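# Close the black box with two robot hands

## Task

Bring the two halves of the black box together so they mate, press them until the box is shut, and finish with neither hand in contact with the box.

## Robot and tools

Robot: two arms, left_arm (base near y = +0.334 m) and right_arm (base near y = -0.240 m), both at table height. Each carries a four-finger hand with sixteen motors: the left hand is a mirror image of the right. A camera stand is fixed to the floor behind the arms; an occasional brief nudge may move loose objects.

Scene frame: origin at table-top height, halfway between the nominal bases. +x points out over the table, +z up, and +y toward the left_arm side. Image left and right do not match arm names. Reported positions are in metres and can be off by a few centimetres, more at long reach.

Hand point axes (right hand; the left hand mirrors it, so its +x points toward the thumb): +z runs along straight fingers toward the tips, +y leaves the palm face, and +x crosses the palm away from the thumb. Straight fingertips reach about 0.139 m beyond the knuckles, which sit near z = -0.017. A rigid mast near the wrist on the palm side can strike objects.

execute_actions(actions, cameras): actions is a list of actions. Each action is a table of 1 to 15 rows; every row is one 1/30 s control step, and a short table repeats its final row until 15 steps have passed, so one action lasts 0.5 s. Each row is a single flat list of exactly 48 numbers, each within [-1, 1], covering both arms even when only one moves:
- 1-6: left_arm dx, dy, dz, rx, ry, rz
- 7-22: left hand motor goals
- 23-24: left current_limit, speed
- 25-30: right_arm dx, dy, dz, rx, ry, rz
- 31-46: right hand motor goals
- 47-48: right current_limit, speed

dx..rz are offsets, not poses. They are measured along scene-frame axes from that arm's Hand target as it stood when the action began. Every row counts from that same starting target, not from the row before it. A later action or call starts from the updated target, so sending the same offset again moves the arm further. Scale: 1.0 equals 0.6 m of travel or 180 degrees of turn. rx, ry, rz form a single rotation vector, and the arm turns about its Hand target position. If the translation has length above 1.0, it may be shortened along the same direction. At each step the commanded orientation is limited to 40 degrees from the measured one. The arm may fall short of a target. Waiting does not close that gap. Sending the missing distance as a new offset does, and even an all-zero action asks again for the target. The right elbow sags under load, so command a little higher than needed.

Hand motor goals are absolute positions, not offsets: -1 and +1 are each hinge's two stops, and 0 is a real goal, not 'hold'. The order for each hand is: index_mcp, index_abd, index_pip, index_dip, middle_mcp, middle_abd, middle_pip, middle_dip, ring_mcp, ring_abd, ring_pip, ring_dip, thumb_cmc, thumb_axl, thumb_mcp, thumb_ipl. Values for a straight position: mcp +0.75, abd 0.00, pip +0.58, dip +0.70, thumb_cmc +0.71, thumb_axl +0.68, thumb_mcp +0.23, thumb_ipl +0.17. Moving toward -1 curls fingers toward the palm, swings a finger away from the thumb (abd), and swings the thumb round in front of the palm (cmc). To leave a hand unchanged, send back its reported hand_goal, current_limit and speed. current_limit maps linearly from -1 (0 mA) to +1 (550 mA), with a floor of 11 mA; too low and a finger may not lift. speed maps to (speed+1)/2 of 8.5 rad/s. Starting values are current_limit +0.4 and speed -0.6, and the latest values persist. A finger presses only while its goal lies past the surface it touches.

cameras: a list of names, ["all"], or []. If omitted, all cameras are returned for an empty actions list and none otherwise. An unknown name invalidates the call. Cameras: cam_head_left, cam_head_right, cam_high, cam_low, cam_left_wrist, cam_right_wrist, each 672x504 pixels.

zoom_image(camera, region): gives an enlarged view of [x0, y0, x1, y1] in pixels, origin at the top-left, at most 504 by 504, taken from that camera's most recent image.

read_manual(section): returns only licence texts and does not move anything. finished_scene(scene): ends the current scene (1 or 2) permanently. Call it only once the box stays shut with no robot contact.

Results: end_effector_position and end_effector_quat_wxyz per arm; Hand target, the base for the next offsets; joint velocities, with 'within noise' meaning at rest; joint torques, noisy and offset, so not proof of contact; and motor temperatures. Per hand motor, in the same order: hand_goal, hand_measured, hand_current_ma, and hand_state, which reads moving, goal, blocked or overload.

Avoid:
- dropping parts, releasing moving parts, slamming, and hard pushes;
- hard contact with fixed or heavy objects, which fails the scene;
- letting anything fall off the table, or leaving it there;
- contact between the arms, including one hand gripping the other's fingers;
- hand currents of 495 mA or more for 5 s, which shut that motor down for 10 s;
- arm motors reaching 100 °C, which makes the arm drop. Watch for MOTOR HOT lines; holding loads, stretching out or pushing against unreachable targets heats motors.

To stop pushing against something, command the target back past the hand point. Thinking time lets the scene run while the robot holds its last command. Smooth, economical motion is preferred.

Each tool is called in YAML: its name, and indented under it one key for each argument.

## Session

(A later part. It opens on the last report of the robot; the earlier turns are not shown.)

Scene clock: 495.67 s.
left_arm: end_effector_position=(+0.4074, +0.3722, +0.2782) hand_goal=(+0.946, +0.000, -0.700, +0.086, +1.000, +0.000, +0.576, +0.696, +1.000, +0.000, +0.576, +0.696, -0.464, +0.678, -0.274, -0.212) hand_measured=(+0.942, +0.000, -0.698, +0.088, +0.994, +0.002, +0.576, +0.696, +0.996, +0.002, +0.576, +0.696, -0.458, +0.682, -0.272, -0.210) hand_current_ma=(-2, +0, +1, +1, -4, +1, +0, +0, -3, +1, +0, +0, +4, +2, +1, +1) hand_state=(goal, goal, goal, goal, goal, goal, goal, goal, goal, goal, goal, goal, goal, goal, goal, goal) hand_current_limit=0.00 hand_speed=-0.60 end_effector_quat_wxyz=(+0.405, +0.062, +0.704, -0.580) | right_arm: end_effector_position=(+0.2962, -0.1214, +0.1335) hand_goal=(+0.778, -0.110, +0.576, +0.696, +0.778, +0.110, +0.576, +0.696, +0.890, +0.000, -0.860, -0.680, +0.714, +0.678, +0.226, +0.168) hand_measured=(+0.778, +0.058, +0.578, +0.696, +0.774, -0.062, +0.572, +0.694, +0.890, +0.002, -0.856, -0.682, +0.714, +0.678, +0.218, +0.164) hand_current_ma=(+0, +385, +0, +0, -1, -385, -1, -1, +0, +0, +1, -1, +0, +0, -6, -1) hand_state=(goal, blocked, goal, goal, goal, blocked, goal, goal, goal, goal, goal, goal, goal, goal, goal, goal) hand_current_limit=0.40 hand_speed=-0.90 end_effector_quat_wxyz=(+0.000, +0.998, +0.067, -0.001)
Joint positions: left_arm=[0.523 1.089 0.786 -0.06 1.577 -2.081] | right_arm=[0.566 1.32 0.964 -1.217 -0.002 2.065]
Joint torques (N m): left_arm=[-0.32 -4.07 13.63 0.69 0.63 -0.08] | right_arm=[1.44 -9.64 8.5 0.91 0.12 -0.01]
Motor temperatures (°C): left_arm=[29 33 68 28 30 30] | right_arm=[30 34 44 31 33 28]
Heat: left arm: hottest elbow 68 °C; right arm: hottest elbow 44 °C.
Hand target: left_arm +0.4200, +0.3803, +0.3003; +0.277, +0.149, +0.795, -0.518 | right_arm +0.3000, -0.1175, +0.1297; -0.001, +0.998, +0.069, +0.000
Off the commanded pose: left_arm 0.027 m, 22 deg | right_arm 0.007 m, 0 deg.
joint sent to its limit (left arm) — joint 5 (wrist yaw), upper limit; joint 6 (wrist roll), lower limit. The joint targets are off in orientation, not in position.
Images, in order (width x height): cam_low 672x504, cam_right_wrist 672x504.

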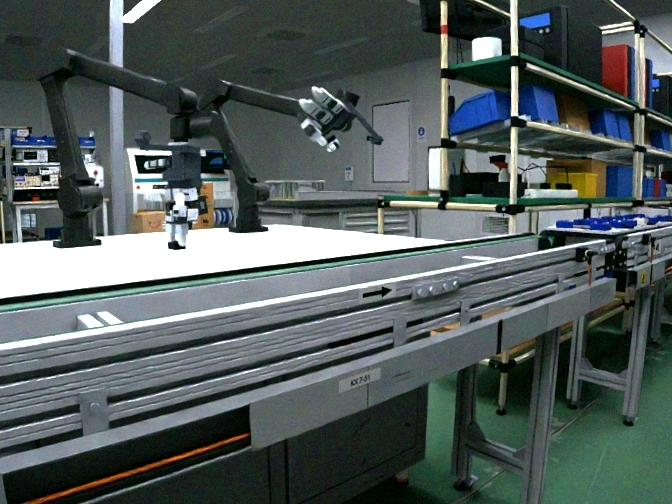

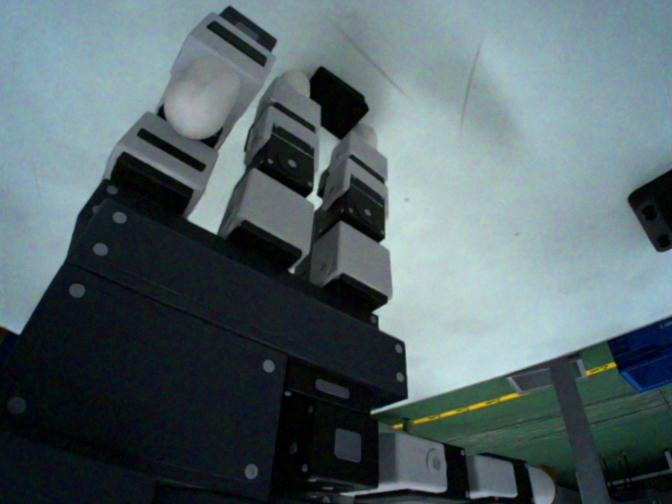

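execute_actions:
  actions:
    - [[0,0,0,0,0,0,0.945,0,-0.70,0.085,1,0,0.576,0.696,1,0,0.576,0.696,-0.465,0.678,-0.275,-0.212,0,-0.6,0.02,0.012,0.08,0,0,0,0.777,-0.11,0.576,0.696,0.777,0.11,0.576,0.696,0.89,0,-0.86,-0.68,0.714,0.678,0.226,0.168,0.4,-0.9]]
  cameras: ["cam_right_wrist","cam_low","cam_head_left"]

zoom_image:
  camera: "cam_right_wrist"
  region: [270, 20, 400, 150]

zoom_image:
  camera: "cam_low"
  region: [150, 210, 205, 258]

Scene clock: 497.57 s.
left_arm: end_effector_position=(+0.4074, +0.3722, +0.2782) hand_goal=(+0.946, +0.000, -0.700, +0.086, +1.000, +0.000, +0.576, +0.696, +1.000, +0.000, +0.576, +0.696, -0.464, +0.678, -0.274, -0.212) hand_measured=(+0.942, +0.000, -0.698, +0.088, +0.994, +0.002, +0.576, +0.696, +0.996, +0.002, +0.576, +0.696, -0.458, +0.682, -0.272, -0.210) hand_current_ma=(-2, +0, +1, +1, -4, +1, +0, +0, -3, +1, +0, +0, +4, +2, +1, +1) hand_state=(goal, goal, goal, goal, goal, goal, goal, goal, goal, goal, goal, goal, goal, goal, goal, goal) hand_current_limit=0.00 hand_speed=-0.60 end_effector_quat_wxyz=(+0.405, +0.062, +0.704, -0.580) | right_arm: end_effector_position=(+0.3016, -0.1175, +0.1666) hand_goal=(+0.778, -0.110, +0.576, +0.696, +0.778, +0.110, +0.576, +0.696, +0.890, +0.000, -0.860, -0.680, +0.714, +0.678, +0.226, +0.168) hand_measured=(+0.778, +0.058, +0.578, +0.696, +0.774, -0.062, +0.572, +0.694, +0.890, +0.002, -0.856, -0.682, +0.714, +0.678, +0.218, +0.164) hand_current_ma=(+0, +385, +0, +0, -1, -385, -1, -1, +0, +0, +1, -1, +0, +0, -6, -1) hand_state=(goal, blocked, goal, goal, goal, blocked, goal, goal, goal, goal, goal, goal, goal, goal, goal, goal) hand_current_limit=0.40 hand_speed=-0.90 end_effector_quat_wxyz=(+0.004, +0.998, +0.067, -0.008)
Joint positions: left_arm=[0.523 1.089 0.786 -0.06 1.577 -2.081] | right_arm=[0.566 1.321 1.053 -1.321 -0.002 2.065]
Joint torques (N m): left_arm=[0.15 -3.84 13.71 0.59 0.61 -0.09] | right_arm=[1.08 -10.29 11.86 -0.16 0.12 -0.03]
Motor temperatures (°C): left_arm=[29 33 69 28 30 30] | right_arm=[30 34 44 31 33 28]
Heat: left arm: hottest elbow 69 °C; right arm: hottest elbow 44 °C.
Hand target: left_arm +0.4200, +0.3803, +0.3003; +0.277, +0.149, +0.795, -0.518 | right_arm +0.3120, -0.1104, +0.1777; +0.000, +0.998, +0.069, +0.000
Off the commanded pose: left_arm 0.027 m, 22 deg | right_arm 0.017 m, 1 deg.
joint sent to its limit (left arm) — joint 5 (wrist yaw), upper limit; joint 6 (wrist roll), lower limit. The joint targets are off in orientation, not in position.
Images, in order (width x height): cam_head_left 672x504, cam_low 672x504, cam_right_wrist 672x504.

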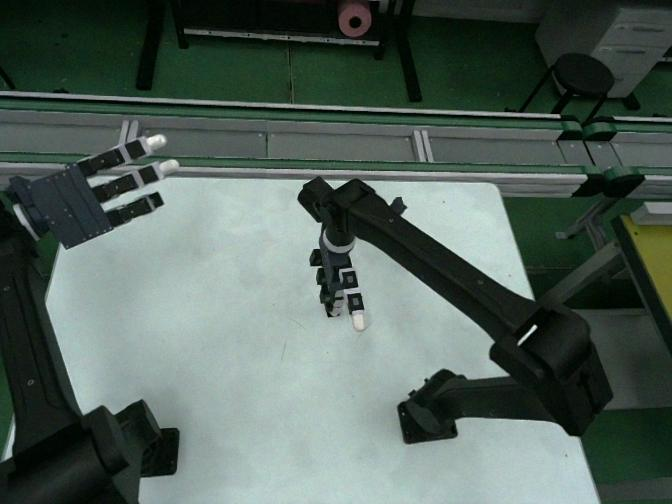

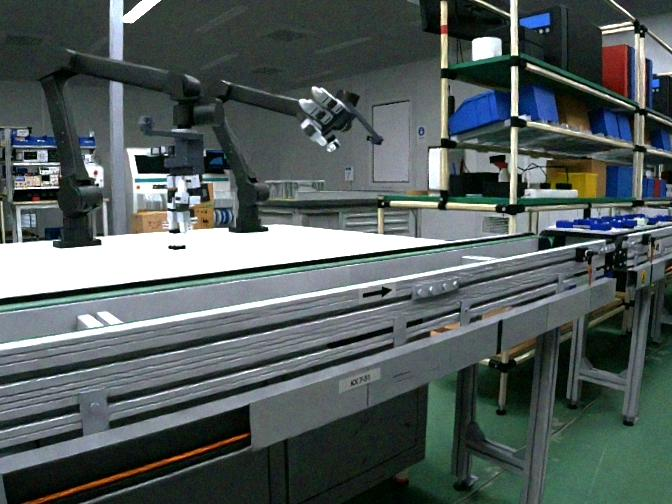

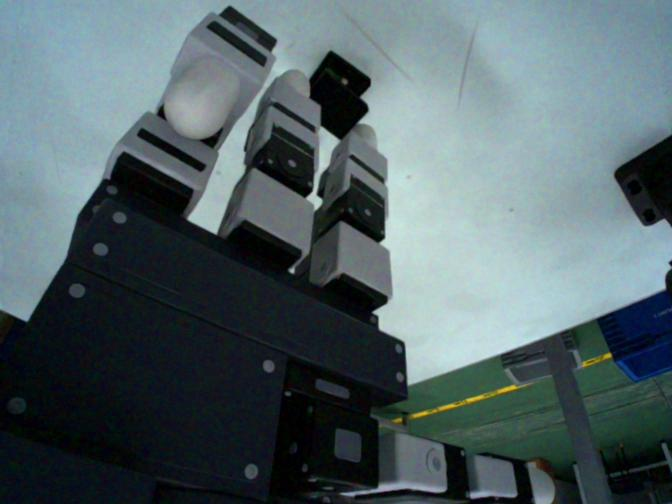

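Scaled by 3.877 from the camera's 672x504 image, which has a finer 960x720 frame.

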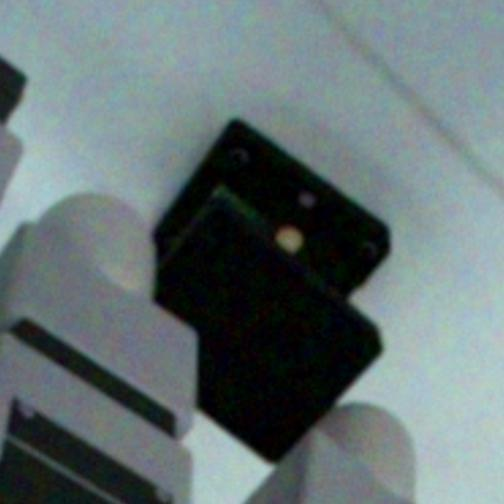

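Scaled by 9.164 from the camera's 672x504 image, which has a finer 960x720 frame.

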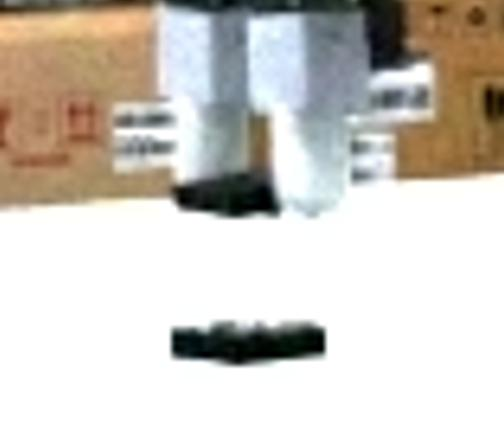

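zoom_image:
  camera: "cam_right_wrist"
  region: [305, 45, 375, 115]

zoom_image:
  camera: "cam_right_wrist"
  region: [310, 80, 380, 150]

Scaled by 7.200 from the camera's 672x504 image, which has a finer 960x720 frame.

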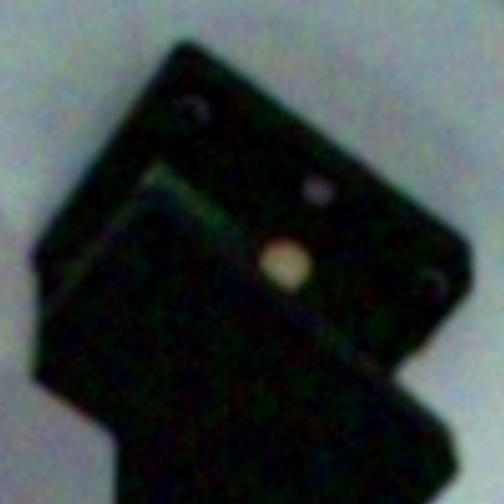

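Scaled by 7.200 from the camera's 672x504 image, which has a finer 960x720 frame.

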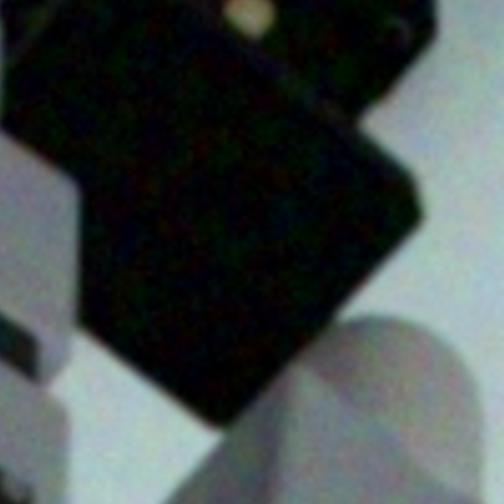

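zoom_image:
  camera: "cam_low"
  region: [163, 222, 193, 252]

zoom_image:
  camera: "cam_head_left"
  region: [300, 280, 380, 336]

Scaled by 16.800 from the camera's 672x504 image, which has a finer 960x720 frame.

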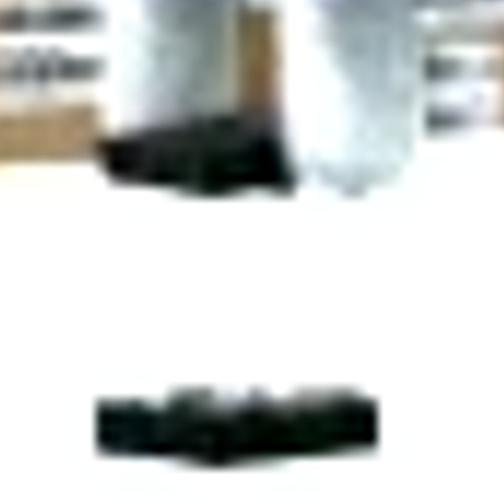

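Scaled by 6.300 from the camera's 672x504 image, which has a finer 960x720 frame.

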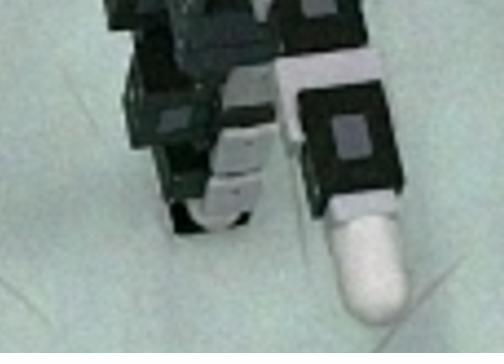

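execute_actions:
  actions:
    - [[0,0,0,0,0,0,0.945,0,-0.70,0.085,1,0,0.576,0.696,1,0,0.576,0.696,-0.465,0.678,-0.275,-0.212,0,-0.6,-0.01,-0.009,-0.035,0,0,0.0167,0.777,-0.11,0.576,0.696,0.777,0.11,0.576,0.696,0.89,0,-0.86,-0.68,0.714,0.678,0.226,0.168,0.4,-0.9]]
  cameras: ["cam_right_wrist","cam_low"]

zoom_image:
  camera: "cam_right_wrist"
  region: [300, 50, 390, 140]

zoom_image:
  camera: "cam_low"
  region: [163, 222, 193, 252]

Scene clock: 511.70 s.
left_arm: end_effector_position=(+0.4074, +0.3722, +0.2782) hand_goal=(+0.946, +0.000, -0.700, +0.086, +1.000, +0.000, +0.576, +0.696, +1.000, +0.000, +0.576, +0.696, -0.464, +0.678, -0.274, -0.212) hand_measured=(+0.942, +0.000, -0.698, +0.088, +0.994, +0.002, +0.576, +0.696, +0.996, +0.002, +0.576, +0.696, -0.458, +0.682, -0.272, -0.210) hand_current_ma=(-2, +0, +1, +1, -4, +1, +0, +0, -3, +1, +0, +0, +4, +2, +1, +1) hand_state=(goal, goal, goal, goal, goal, goal, goal, goal, goal, goal, goal, goal, goal, goal, goal, goal) hand_current_limit=0.00 hand_speed=-0.60 end_effector_quat_wxyz=(+0.405, +0.062, +0.704, -0.580) | right_arm: end_effector_position=(+0.3024, -0.1200, +0.1558) hand_goal=(+0.778, -0.110, +0.576, +0.696, +0.778, +0.110, +0.576, +0.696, +0.890, +0.000, -0.860, -0.680, +0.714, +0.678, +0.226, +0.168) hand_measured=(+0.778, +0.058, +0.578, +0.696, +0.774, -0.062, +0.572, +0.694, +0.890, +0.002, -0.856, -0.682, +0.714, +0.678, +0.218, +0.164) hand_current_ma=(+0, +385, +0, +0, -1, -385, -1, -1, +0, +0, +1, -1, +0, +0, -6, -1) hand_state=(goal, blocked, goal, goal, goal, blocked, goal, goal, goal, goal, goal, goal, goal, goal, goal, goal) hand_current_limit=0.40 hand_speed=-0.90 end_effector_quat_wxyz=(+0.004, +0.996, +0.088, -0.009)
Joint positions: left_arm=[0.523 1.089 0.786 -0.06 1.577 -2.081] | right_arm=[0.566 1.321 1.024 -1.293 -0.002 2.023]
Joint torques (N m): left_arm=[-0.5 -3.66 13.68 0.65 0.59 -0.04] | right_arm=[1.44 -11.63 8.58 0.84 0.12 -0.05]
Motor temperatures (°C): left_arm=[29 33 69 28 30 30] | right_arm=[30 34 46 31 33 28]
Heat: left arm: hottest elbow 69 °C; right arm: hottest elbow 46 °C.
Hand target: left_arm +0.4200, +0.3803, +0.3003; +0.277, +0.149, +0.795, -0.518 | right_arm +0.3060, -0.1158, +0.1567; +0.000, +0.995, +0.096, +0.000
Off the commanded pose: left_arm 0.027 m, 22 deg | right_arm 0.006 m, 1 deg.
joint sent to its limit (left arm) — joint 5 (wrist yaw), upper limit; joint 6 (wrist roll), lower limit. The joint targets are off in orientation, not in position.
Images, in order (width x height): cam_low 672x504, cam_right_wrist 672x504.

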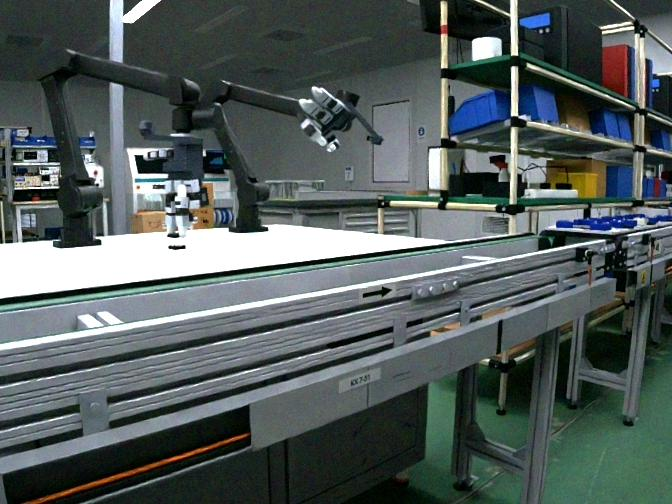

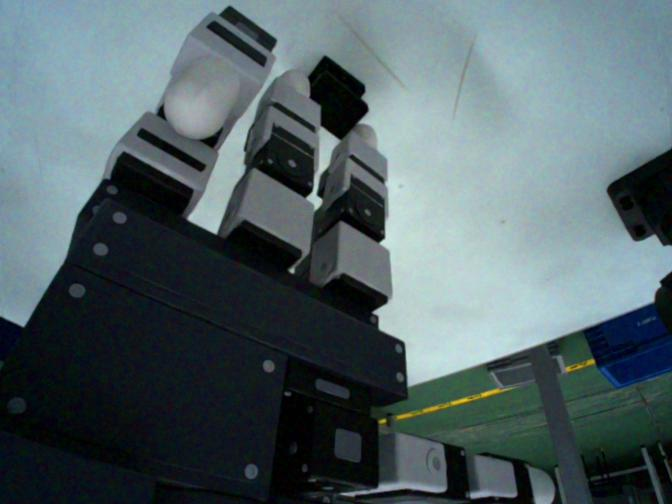

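Scaled by 5.600 from the camera's 672x504 image, which has a finer 960x720 frame.

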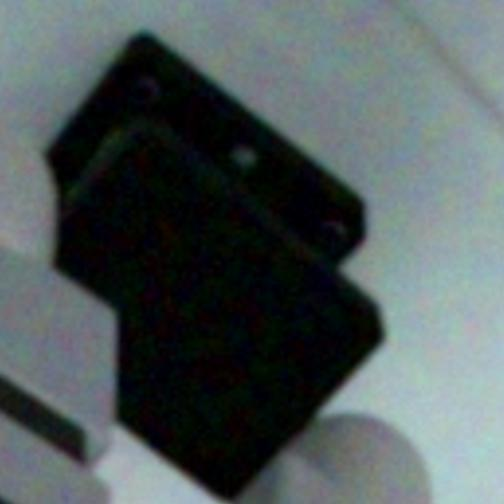

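Scaled by 16.800 from the camera's 672x504 image, which has a finer 960x720 frame.

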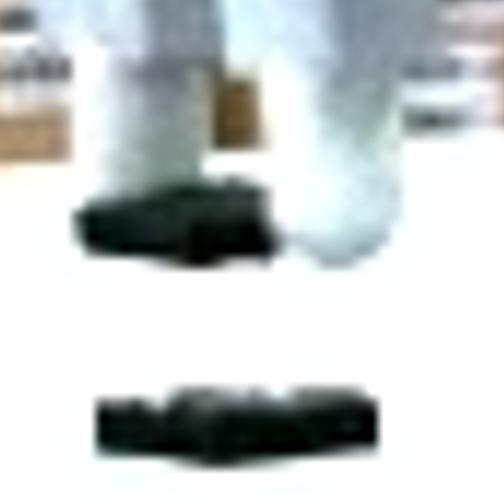

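execute_actions:
  actions:
    - [[0,0,0,0,0,0,0.945,0,-0.70,0.085,1,0,0.576,0.696,1,0,0.576,0.696,-0.465,0.678,-0.275,-0.212,0,-0.6,-0.0037,-0.0033,-0.026,0,0,0,0.792,-0.11,0.576,0.696,0.792,0.11,0.576,0.696,0.89,0,-0.86,-0.68,0.714,0.678,0.226,0.168,0.4,-0.9]]
  cameras: ["cam_right_wrist","cam_low"]

zoom_image:
  camera: "cam_right_wrist"
  region: [300, 50, 390, 140]

zoom_image:
  camera: "cam_low"
  region: [163, 222, 193, 252]

Scene clock: 518.27 s.
left_arm: end_effector_position=(+0.4074, +0.3722, +0.2782) hand_goal=(+0.946, +0.000, -0.700, +0.086, +1.000, +0.000, +0.576, +0.696, +1.000, +0.000, +0.576, +0.696, -0.464, +0.678, -0.274, -0.212) hand_measured=(+0.942, +0.000, -0.698, +0.088, +0.994, +0.002, +0.576, +0.696, +0.996, +0.002, +0.576, +0.696, -0.458, +0.682, -0.272, -0.210) hand_current_ma=(-2, +0, +1, +1, -4, +1, +0, +0, -3, +1, +0, +0, +4, +2, +1, +1) hand_state=(goal, goal, goal, goal, goal, goal, goal, goal, goal, goal, goal, goal, goal, goal, goal, goal) hand_current_limit=0.00 hand_speed=-0.60 end_effector_quat_wxyz=(+0.405, +0.062, +0.704, -0.580) | right_arm: end_effector_position=(+0.2999, -0.1219, +0.1417) hand_goal=(+0.792, -0.110, +0.576, +0.696, +0.792, +0.110, +0.576, +0.696, +0.890, +0.000, -0.860, -0.680, +0.714, +0.678, +0.226, +0.168) hand_measured=(+0.790, +0.058, +0.578, +0.696, +0.784, -0.062, +0.572, +0.694, +0.890, +0.002, -0.856, -0.682, +0.714, +0.678, +0.218, +0.164) hand_current_ma=(-1, +385, +0, +0, -4, -385, -1, -1, +0, +0, +1, -1, +0, +0, -6, -1) hand_state=(goal, blocked, goal, goal, goal, blocked, goal, goal, goal, goal, goal, goal, goal, goal, goal, goal) hand_current_limit=0.40 hand_speed=-0.90 end_effector_quat_wxyz=(+0.003, +0.996, +0.088, -0.007)
Joint positions: left_arm=[0.523 1.089 0.786 -0.06 1.577 -2.081] | right_arm=[0.566 1.321 0.985 -1.25 -0.002 2.021]
Joint torques (N m): left_arm=[-0.73 -4.07 13.76 0.53 0.6 -0.12] | right_arm=[1.61 -10.81 8.5 0.85 0.13 -0.08]
Motor temperatures (°C): left_arm=[29 33 70 28 30 30] | right_arm=[30 34 45 31 33 28]
Heat: left arm: hottest elbow 70 °C; right arm: hottest elbow 45 °C.
Hand target: left_arm +0.4200, +0.3803, +0.3003; +0.277, +0.149, +0.795, -0.518 | right_arm +0.3038, -0.1178, +0.1411; +0.000, +0.995, +0.096, +0.000
Off the commanded pose: left_arm 0.027 m, 22 deg | right_arm 0.006 m, 1 deg.
joint sent to its limit (left arm) — joint 5 (wrist yaw), upper limit; joint 6 (wrist roll), lower limit. The joint targets are off in orientation, not in position.
Images, in order (width x height): cam_low 672x504, cam_right_wrist 672x504.

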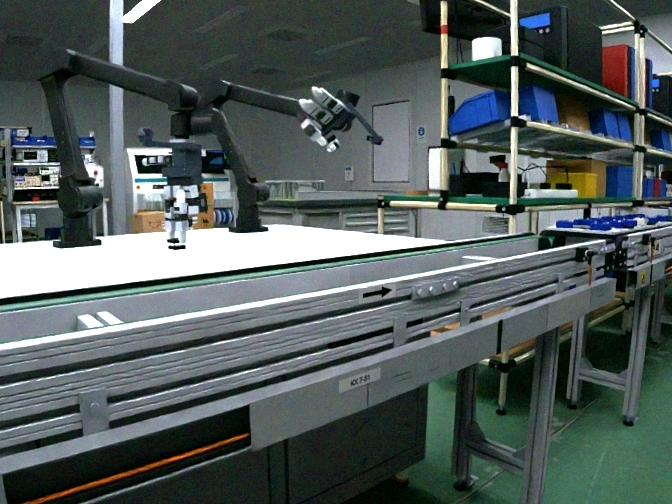

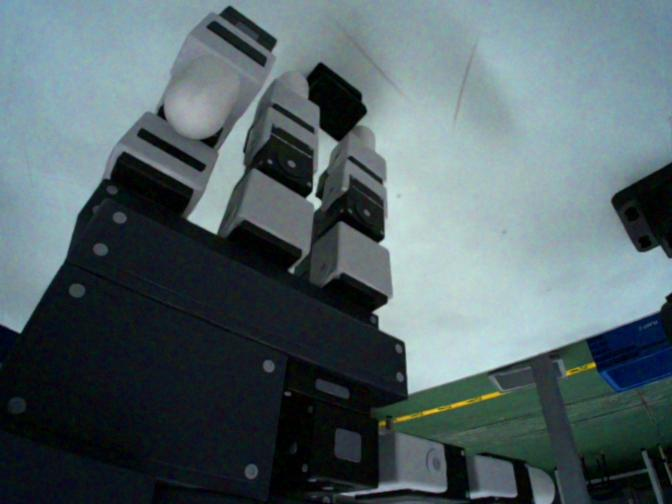

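Scaled by 5.600 from the camera's 672x504 image, which has a finer 960x720 frame.

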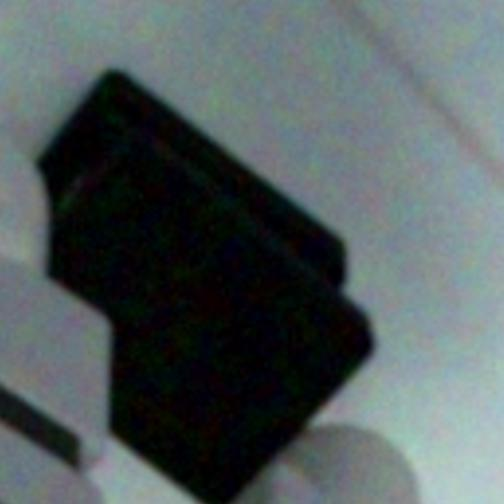

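Scaled by 16.800 from the camera's 672x504 image, which has a finer 960x720 frame.

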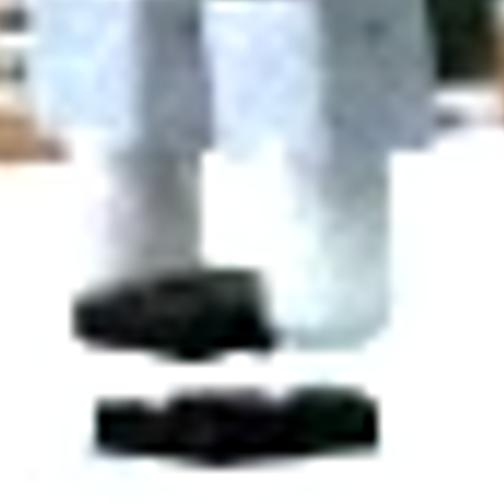

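execute_actions:
  actions:
    - [[0,0,0,0,0,0,0.945,0,-0.70,0.085,1,0,0.576,0.696,1,0,0.576,0.696,-0.465,0.678,-0.275,-0.212,0,-0.6,0.006,0.0025,-0.008,0,0,0,0.792,-0.11,0.576,0.696,0.792,0.11,0.576,0.696,0.89,0,-0.86,-0.68,0.714,0.678,0.226,0.168,0.4,-0.9]]
  cameras: ["cam_right_wrist","cam_low"]

zoom_image:
  camera: "cam_right_wrist"
  region: [300, 50, 390, 140]

zoom_image:
  camera: "cam_low"
  region: [163, 222, 193, 252]

Scene clock: 522.43 s.
left_arm: end_effector_position=(+0.4074, +0.3722, +0.2782) hand_goal=(+0.946, +0.000, -0.700, +0.086, +1.000, +0.000, +0.576, +0.696, +1.000, +0.000, +0.576, +0.696, -0.464, +0.678, -0.274, -0.212) hand_measured=(+0.942, +0.000, -0.698, +0.088, +0.994, +0.002, +0.576, +0.696, +0.996, +0.002, +0.576, +0.696, -0.458, +0.682, -0.272, -0.210) hand_current_ma=(-2, +0, +1, +1, -4, +1, +0, +0, -3, +1, +0, +0, +4, +2, +1, +1) hand_state=(goal, goal, goal, goal, goal, goal, goal, goal, goal, goal, goal, goal, goal, goal, goal, goal) hand_current_limit=0.00 hand_speed=-0.60 end_effector_quat_wxyz=(+0.405, +0.062, +0.704, -0.580) | right_arm: end_effector_position=(+0.3029, -0.1199, +0.1408) hand_goal=(+0.792, -0.110, +0.576, +0.696, +0.792, +0.110, +0.576, +0.696, +0.890, +0.000, -0.860, -0.680, +0.714, +0.678, +0.226, +0.168) hand_measured=(+0.790, +0.058, +0.578, +0.696, +0.784, -0.062, +0.572, +0.694, +0.890, +0.002, -0.856, -0.682, +0.714, +0.678, +0.218, +0.164) hand_current_ma=(-1, +385, +0, +0, -4, -385, -1, -1, +0, +0, +1, -1, +0, +0, -6, -1) hand_state=(goal, blocked, goal, goal, goal, blocked, goal, goal, goal, goal, goal, goal, goal, goal, goal, goal) hand_current_limit=0.40 hand_speed=-0.90 end_effector_quat_wxyz=(-0.001, +0.996, +0.090, +0.000)
Joint positions: left_arm=[0.523 1.089 0.786 -0.06 1.577 -2.081] | right_arm=[0.566 1.321 0.985 -1.235 -0.002 2.019]
Joint torques (N m): left_arm=[0.15 -4.25 13.76 0.79 0.6 -0.09] | right_arm=[1.38 -9.47 8.53 0.91 0.13 -0.06]
Motor temperatures (°C): left_arm=[29 33 70 28 30 30] | right_arm=[30 34 45 31 33 28]
Heat: left arm: hottest elbow 70 °C; right arm: hottest elbow 45 °C.
Hand target: left_arm +0.4200, +0.3803, +0.3003; +0.277, +0.149, +0.795, -0.518 | right_arm +0.3074, -0.1163, +0.1364; +0.000, +0.995, +0.096, +0.000
Off the commanded pose: left_arm 0.027 m, 22 deg | right_arm 0.007 m, 1 deg.
joint sent to its limit (left arm) — joint 5 (wrist yaw), upper limit; joint 6 (wrist roll), lower limit. The joint targets are off in orientation, not in position.
Images, in order (width x height): cam_low 672x504, cam_right_wrist 672x504.

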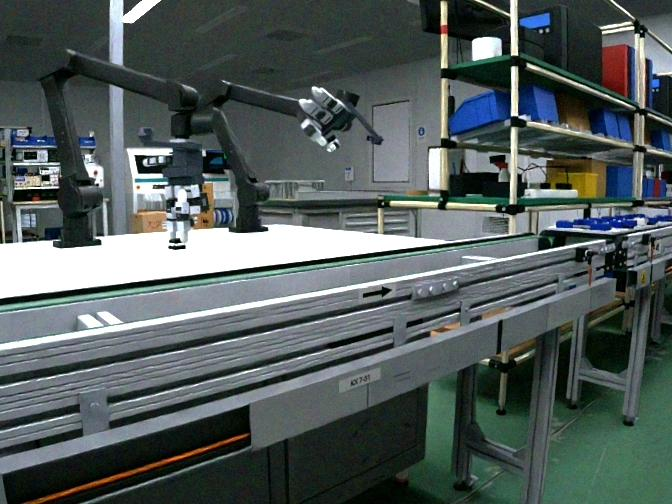

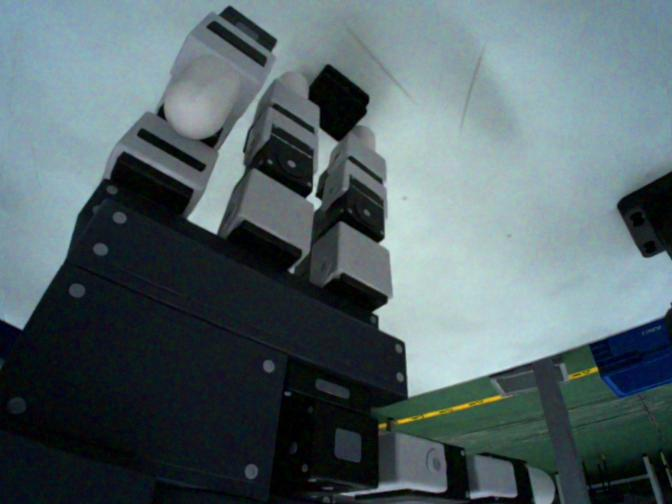

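Scaled by 5.600 from the camera's 672x504 image, which has a finer 960x720 frame.

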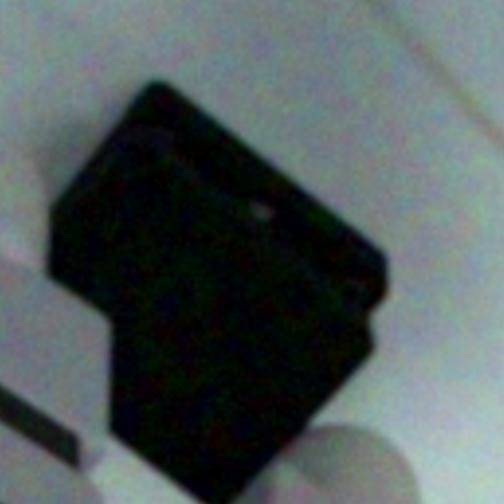

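Scaled by 16.800 from the camera's 672x504 image, which has a finer 960x720 frame.

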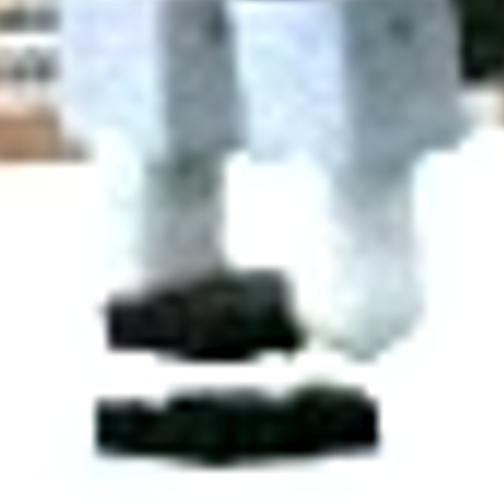

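execute_actions:
  actions:
    - [[0,0,0,0,0,0,0.945,0,-0.70,0.085,1,0,0.576,0.696,1,0,0.576,0.696,-0.465,0.678,-0.275,-0.212,0,-0.6,0,0,-0.0075,0,0,0,0.782,-0.11,0.576,0.696,0.782,0.11,0.576,0.696,0.89,0,-0.86,-0.68,0.714,0.678,0.226,0.168,0.4,-0.9]]
  cameras: ["cam_right_wrist","cam_low"]

zoom_image:
  camera: "cam_right_wrist"
  region: [300, 50, 390, 140]

zoom_image:
  camera: "cam_low"
  region: [163, 222, 193, 252]

Scene clock: 526.53 s.
left_arm: end_effector_position=(+0.4074, +0.3722, +0.2782) hand_goal=(+0.946, +0.000, -0.700, +0.086, +1.000, +0.000, +0.576, +0.696, +1.000, +0.000, +0.576, +0.696, -0.464, +0.678, -0.274, -0.212) hand_measured=(+0.942, +0.000, -0.698, +0.088, +0.994, +0.002, +0.576, +0.696, +0.996, +0.002, +0.576, +0.696, -0.458, +0.682, -0.272, -0.210) hand_current_ma=(-2, +0, +1, +1, -4, +1, +0, +0, -3, +1, +0, +0, +4, +2, +1, +1) hand_state=(goal, goal, goal, goal, goal, goal, goal, goal, goal, goal, goal, goal, goal, goal, goal, goal) hand_current_limit=0.00 hand_speed=-0.60 end_effector_quat_wxyz=(+0.405, +0.062, +0.704, -0.580) | right_arm: end_effector_position=(+0.3036, -0.1194, +0.1373) hand_goal=(+0.782, -0.110, +0.576, +0.696, +0.782, +0.110, +0.576, +0.696, +0.890, +0.000, -0.860, -0.680, +0.714, +0.678, +0.226, +0.168) hand_measured=(+0.784, +0.058, +0.578, +0.696, +0.780, -0.062, +0.572, +0.694, +0.890, +0.002, -0.856, -0.682, +0.714, +0.678, +0.218, +0.164) hand_current_ma=(+1, +385, +0, +0, +0, -385, -1, -1, +0, +0, +1, -1, +0, +0, -6, -1) hand_state=(goal, blocked, goal, goal, goal, blocked, goal, goal, goal, goal, goal, goal, goal, goal, goal, goal) hand_current_limit=0.40 hand_speed=-0.90 end_effector_quat_wxyz=(-0.002, +0.996, +0.090, +0.001)
Joint positions: left_arm=[0.523 1.089 0.786 -0.06 1.577 -2.081] | right_arm=[0.566 1.324 0.979 -1.222 -0.002 2.019]
Joint torques (N m): left_arm=[-0.5 -4.01 13.57 0.8 0.63 -0.11] | right_arm=[1.44 -9.17 8.36 0.98 0.13 -0.07]
Motor temperatures (°C): left_arm=[29 33 70 28 30 30] | right_arm=[30 34 45 31 32 28]
Heat: left arm: hottest elbow 70 °C; right arm: hottest elbow 45 °C.
Hand target: left_arm +0.4200, +0.3803, +0.3003; +0.277, +0.149, +0.795, -0.518 | right_arm +0.3074, -0.1162, +0.1319; -0.001, +0.995, +0.096, +0.000
Off the commanded pose: left_arm 0.027 m, 22 deg | right_arm 0.007 m, 1 deg.
joint sent to its limit (left arm) — joint 5 (wrist yaw), upper limit; joint 6 (wrist roll), lower limit. The joint targets are off in orientation, not in position.
Images, in order (width x height): cam_low 672x504, cam_right_wrist 672x504.

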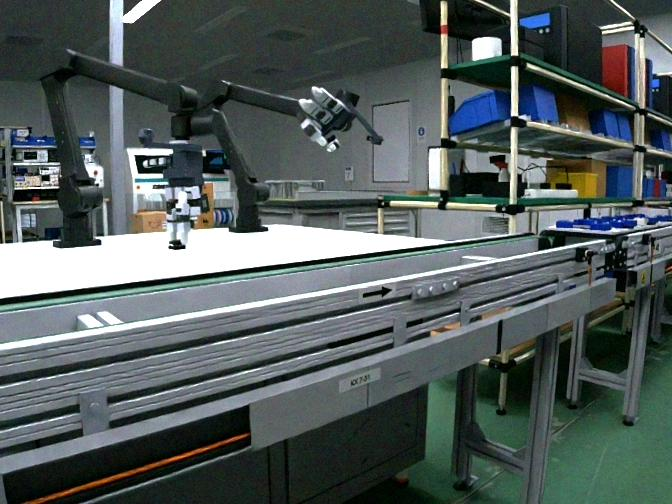

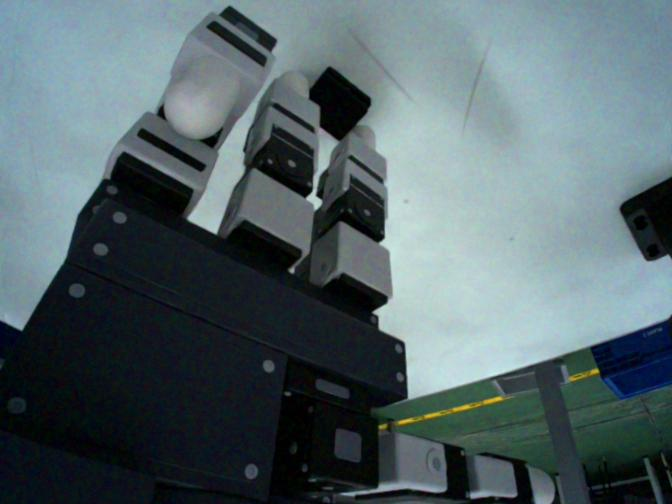

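Scaled by 5.600 from the camera's 672x504 image, which has a finer 960x720 frame.

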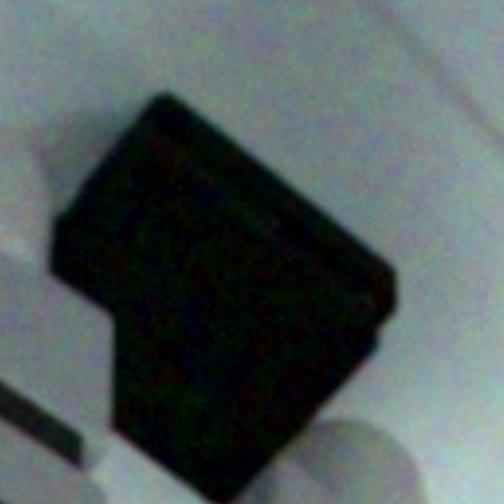

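Scaled by 16.800 from the camera's 672x504 image, which has a finer 960x720 frame.

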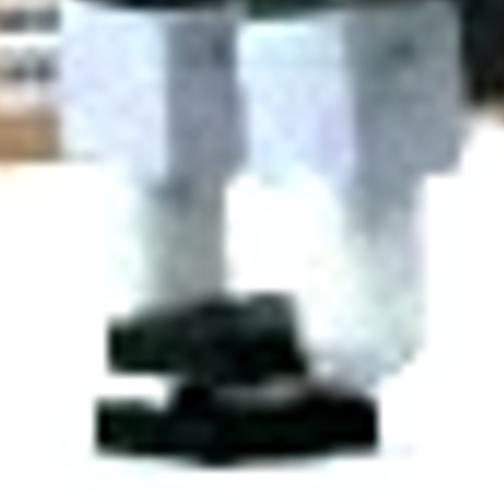

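execute_actions:
  actions:
    - [[0,0,0,0,0,0,0.945,0,-0.70,0.085,1,0,0.576,0.696,1,0,0.576,0.696,-0.465,0.678,-0.275,-0.212,0,-0.6,-0.006,-0.0025,0.003,0,0,0,0.782,-0.11,0.576,0.696,0.782,0.11,0.576,0.696,0.89,0,-0.86,-0.68,0.714,0.678,0.226,0.168,0.4,-0.9]]
  cameras: ["cam_right_wrist","cam_low"]

zoom_image:
  camera: "cam_right_wrist"
  region: [300, 50, 390, 140]

zoom_image:
  camera: "cam_low"
  region: [163, 222, 193, 252]

Scene clock: 528.30 s.
left_arm: end_effector_position=(+0.4074, +0.3722, +0.2782) hand_goal=(+0.946, +0.000, -0.700, +0.086, +1.000, +0.000, +0.576, +0.696, +1.000, +0.000, +0.576, +0.696, -0.464, +0.678, -0.274, -0.212) hand_measured=(+0.942, +0.000, -0.698, +0.088, +0.994, +0.002, +0.576, +0.696, +0.996, +0.002, +0.576, +0.696, -0.458, +0.682, -0.272, -0.210) hand_current_ma=(-2, +0, +1, +1, -4, +1, +0, +0, -3, +1, +0, +0, +4, +2, +1, +1) hand_state=(goal, goal, goal, goal, goal, goal, goal, goal, goal, goal, goal, goal, goal, goal, goal, goal) hand_current_limit=0.00 hand_speed=-0.60 end_effector_quat_wxyz=(+0.405, +0.062, +0.704, -0.580) | right_arm: end_effector_position=(+0.3017, -0.1208, +0.1355) hand_goal=(+0.782, -0.110, +0.576, +0.696, +0.782, +0.110, +0.576, +0.696, +0.890, +0.000, -0.860, -0.680, +0.714, +0.678, +0.226, +0.168) hand_measured=(+0.784, +0.058, +0.578, +0.696, +0.780, -0.062, +0.572, +0.694, +0.890, +0.002, -0.856, -0.682, +0.714, +0.678, +0.218, +0.164) hand_current_ma=(+1, +385, +0, +0, +0, -385, -1, -1, +0, +0, +1, -1, +0, +0, -6, -1) hand_state=(goal, blocked, goal, goal, goal, blocked, goal, goal, goal, goal, goal, goal, goal, goal, goal, goal) hand_current_limit=0.40 hand_speed=-0.90 end_effector_quat_wxyz=(+0.000, +0.996, +0.090, -0.002)
Joint positions: left_arm=[0.523 1.089 0.786 -0.06 1.577 -2.081] | right_arm=[0.566 1.324 0.973 -1.222 -0.002 2.019]
Joint torques (N m): left_arm=[-0.85 -3.84 13.7 0.73 0.57 -0.05] | right_arm=[1.44 -10.46 8.35 0.7 0.13 -0.02]
Motor temperatures (°C): left_arm=[29 33 70 28 30 30] | right_arm=[30 34 45 31 32 28]
Heat: left arm: hottest elbow 70 °C; right arm: hottest elbow 45 °C.
Hand target: left_arm +0.4200, +0.3803, +0.3003; +0.277, +0.149, +0.795, -0.518 | right_arm +0.3038, -0.1177, +0.1337; -0.001, +0.995, +0.096, +0.000
Off the commanded pose: left_arm 0.027 m, 22 deg | right_arm 0.004 m, 1 deg.
joint sent to its limit (left arm) — joint 5 (wrist yaw), upper limit; joint 6 (wrist roll), lower limit. The joint targets are off in orientation, not in position.
Images, in order (width x height): cam_low 672x504, cam_right_wrist 672x504.

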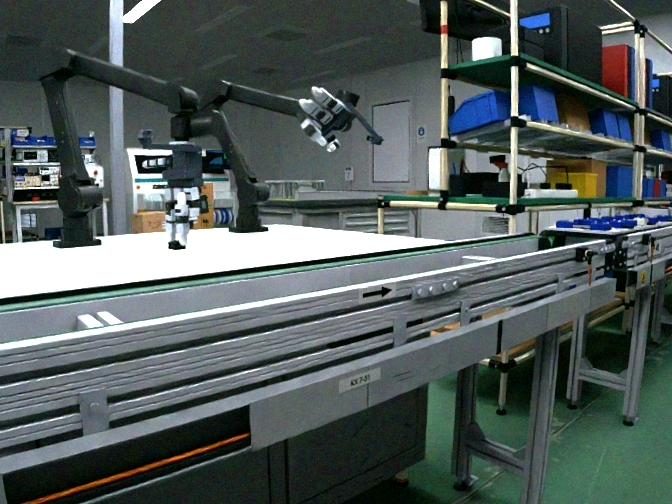

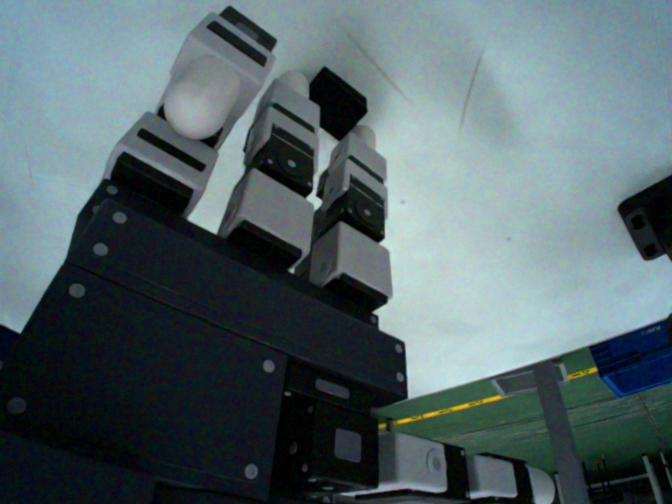

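Scaled by 5.600 from the camera's 672x504 image, which has a finer 960x720 frame.

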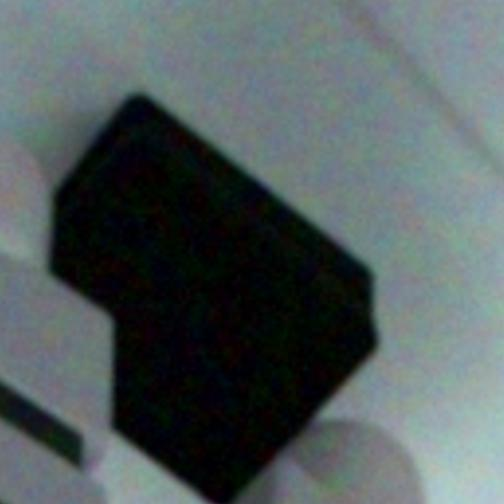

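Scaled by 16.800 from the camera's 672x504 image, which has a finer 960x720 frame.

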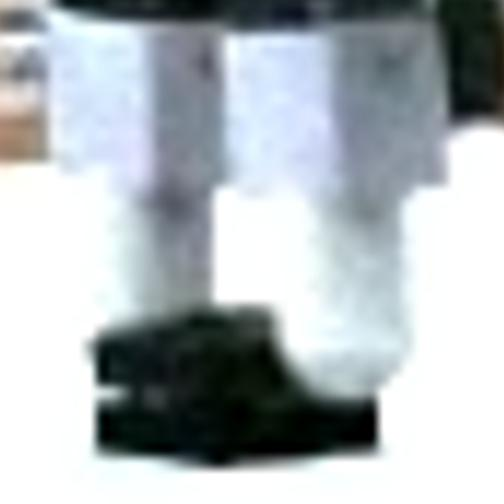

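execute_actions:
  actions:
    - [[0,0,0,0,0,0,0.945,0,-0.70,0.085,1,0,0.576,0.696,1,0,0.576,0.696,-0.465,0.678,-0.275,-0.212,0,-0.6,0.002,0.001,-0.01,0,0,0,0.782,-0.11,0.576,0.696,0.782,0.11,0.576,0.696,0.89,0,-0.86,-0.68,0.714,0.678,0.226,0.168,0.4,-0.9]]
  cameras: ["cam_right_wrist","cam_low"]

zoom_image:
  camera: "cam_right_wrist"
  region: [300, 50, 390, 140]

zoom_image:
  camera: "cam_low"
  region: [163, 222, 193, 252]

Scene clock: 532.07 s.
left_arm: end_effector_position=(+0.4074, +0.3722, +0.2782) hand_goal=(+0.946, +0.000, -0.700, +0.086, +1.000, +0.000, +0.576, +0.696, +1.000, +0.000, +0.576, +0.696, -0.464, +0.678, -0.274, -0.212) hand_measured=(+0.942, +0.000, -0.698, +0.088, +0.994, +0.002, +0.576, +0.696, +0.996, +0.002, +0.576, +0.696, -0.458, +0.682, -0.272, -0.210) hand_current_ma=(-2, +0, +1, +1, -4, +1, +0, +0, -3, +1, +0, +0, +4, +2, +1, +1) hand_state=(goal, goal, goal, goal, goal, goal, goal, goal, goal, goal, goal, goal, goal, goal, goal, goal) hand_current_limit=0.00 hand_speed=-0.60 end_effector_quat_wxyz=(+0.405, +0.062, +0.704, -0.580) | right_arm: end_effector_position=(+0.3017, -0.1208, +0.1326) hand_goal=(+0.782, -0.110, +0.576, +0.696, +0.782, +0.110, +0.576, +0.696, +0.890, +0.000, -0.860, -0.680, +0.714, +0.678, +0.226, +0.168) hand_measured=(+0.784, +0.058, +0.578, +0.696, +0.780, -0.062, +0.572, +0.694, +0.890, +0.002, -0.856, -0.682, +0.714, +0.678, +0.218, +0.164) hand_current_ma=(+1, +385, +0, +0, +0, -385, -1, -1, +0, +0, +1, -1, +0, +0, -6, -1) hand_state=(goal, blocked, goal, goal, goal, blocked, goal, goal, goal, goal, goal, goal, goal, goal, goal, goal) hand_current_limit=0.40 hand_speed=-0.90 end_effector_quat_wxyz=(-0.001, +0.996, +0.090, +0.000)
Joint positions: left_arm=[0.523 1.089 0.786 -0.06 1.577 -2.081] | right_arm=[0.566 1.324 0.966 -1.211 -0.002 2.019]
Joint torques (N m): left_arm=[-0.91 -4.07 13.65 0.72 0.58 -0.07] | right_arm=[1.14 -9.7 8.18 0.95 0.13 -0.06]
Motor temperatures (°C): left_arm=[29 33 70 28 30 30] | right_arm=[30 34 44 31 32 28]
Heat: left arm: hottest elbow 70 °C; right arm: hottest elbow 44 °C.
Hand target: left_arm +0.4200, +0.3803, +0.3003; +0.277, +0.149, +0.795, -0.518 | right_arm +0.3050, -0.1172, +0.1276; +0.000, +0.995, +0.096, +0.000
Off the commanded pose: left_arm 0.027 m, 22 deg | right_arm 0.007 m, 1 deg.
joint sent to its limit (left arm) — joint 5 (wrist yaw), upper limit; joint 6 (wrist roll), lower limit. The joint targets are off in orientation, not in position.
Images, in order (width x height): cam_low 672x504, cam_right_wrist 672x504.

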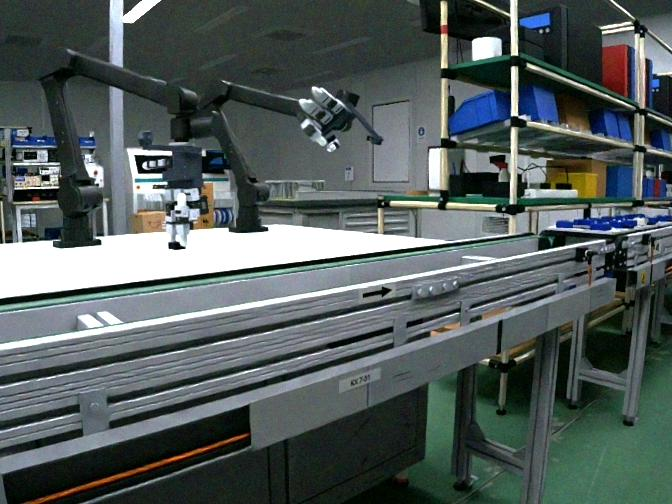

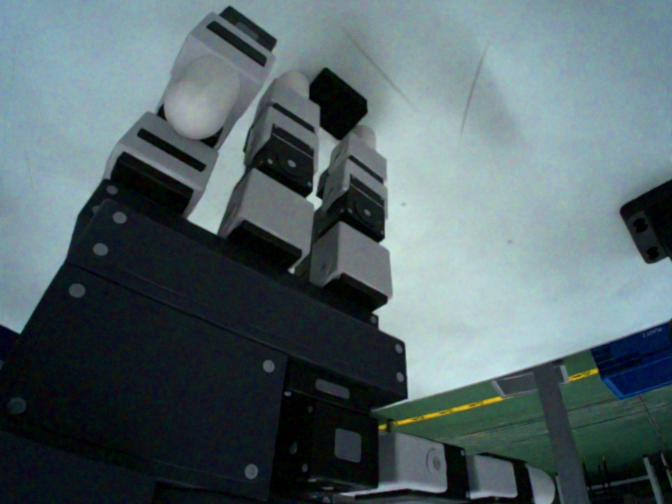

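Scaled by 5.600 from the camera's 672x504 image, which has a finer 960x720 frame.

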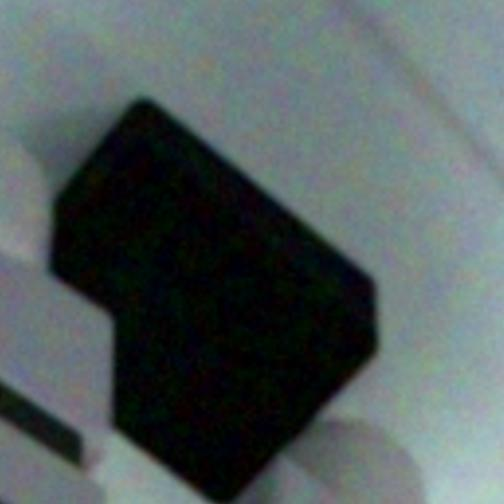

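Scaled by 16.800 from the camera's 672x504 image, which has a finer 960x720 frame.

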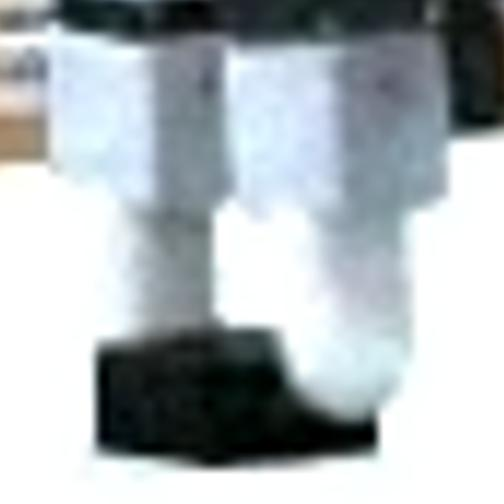

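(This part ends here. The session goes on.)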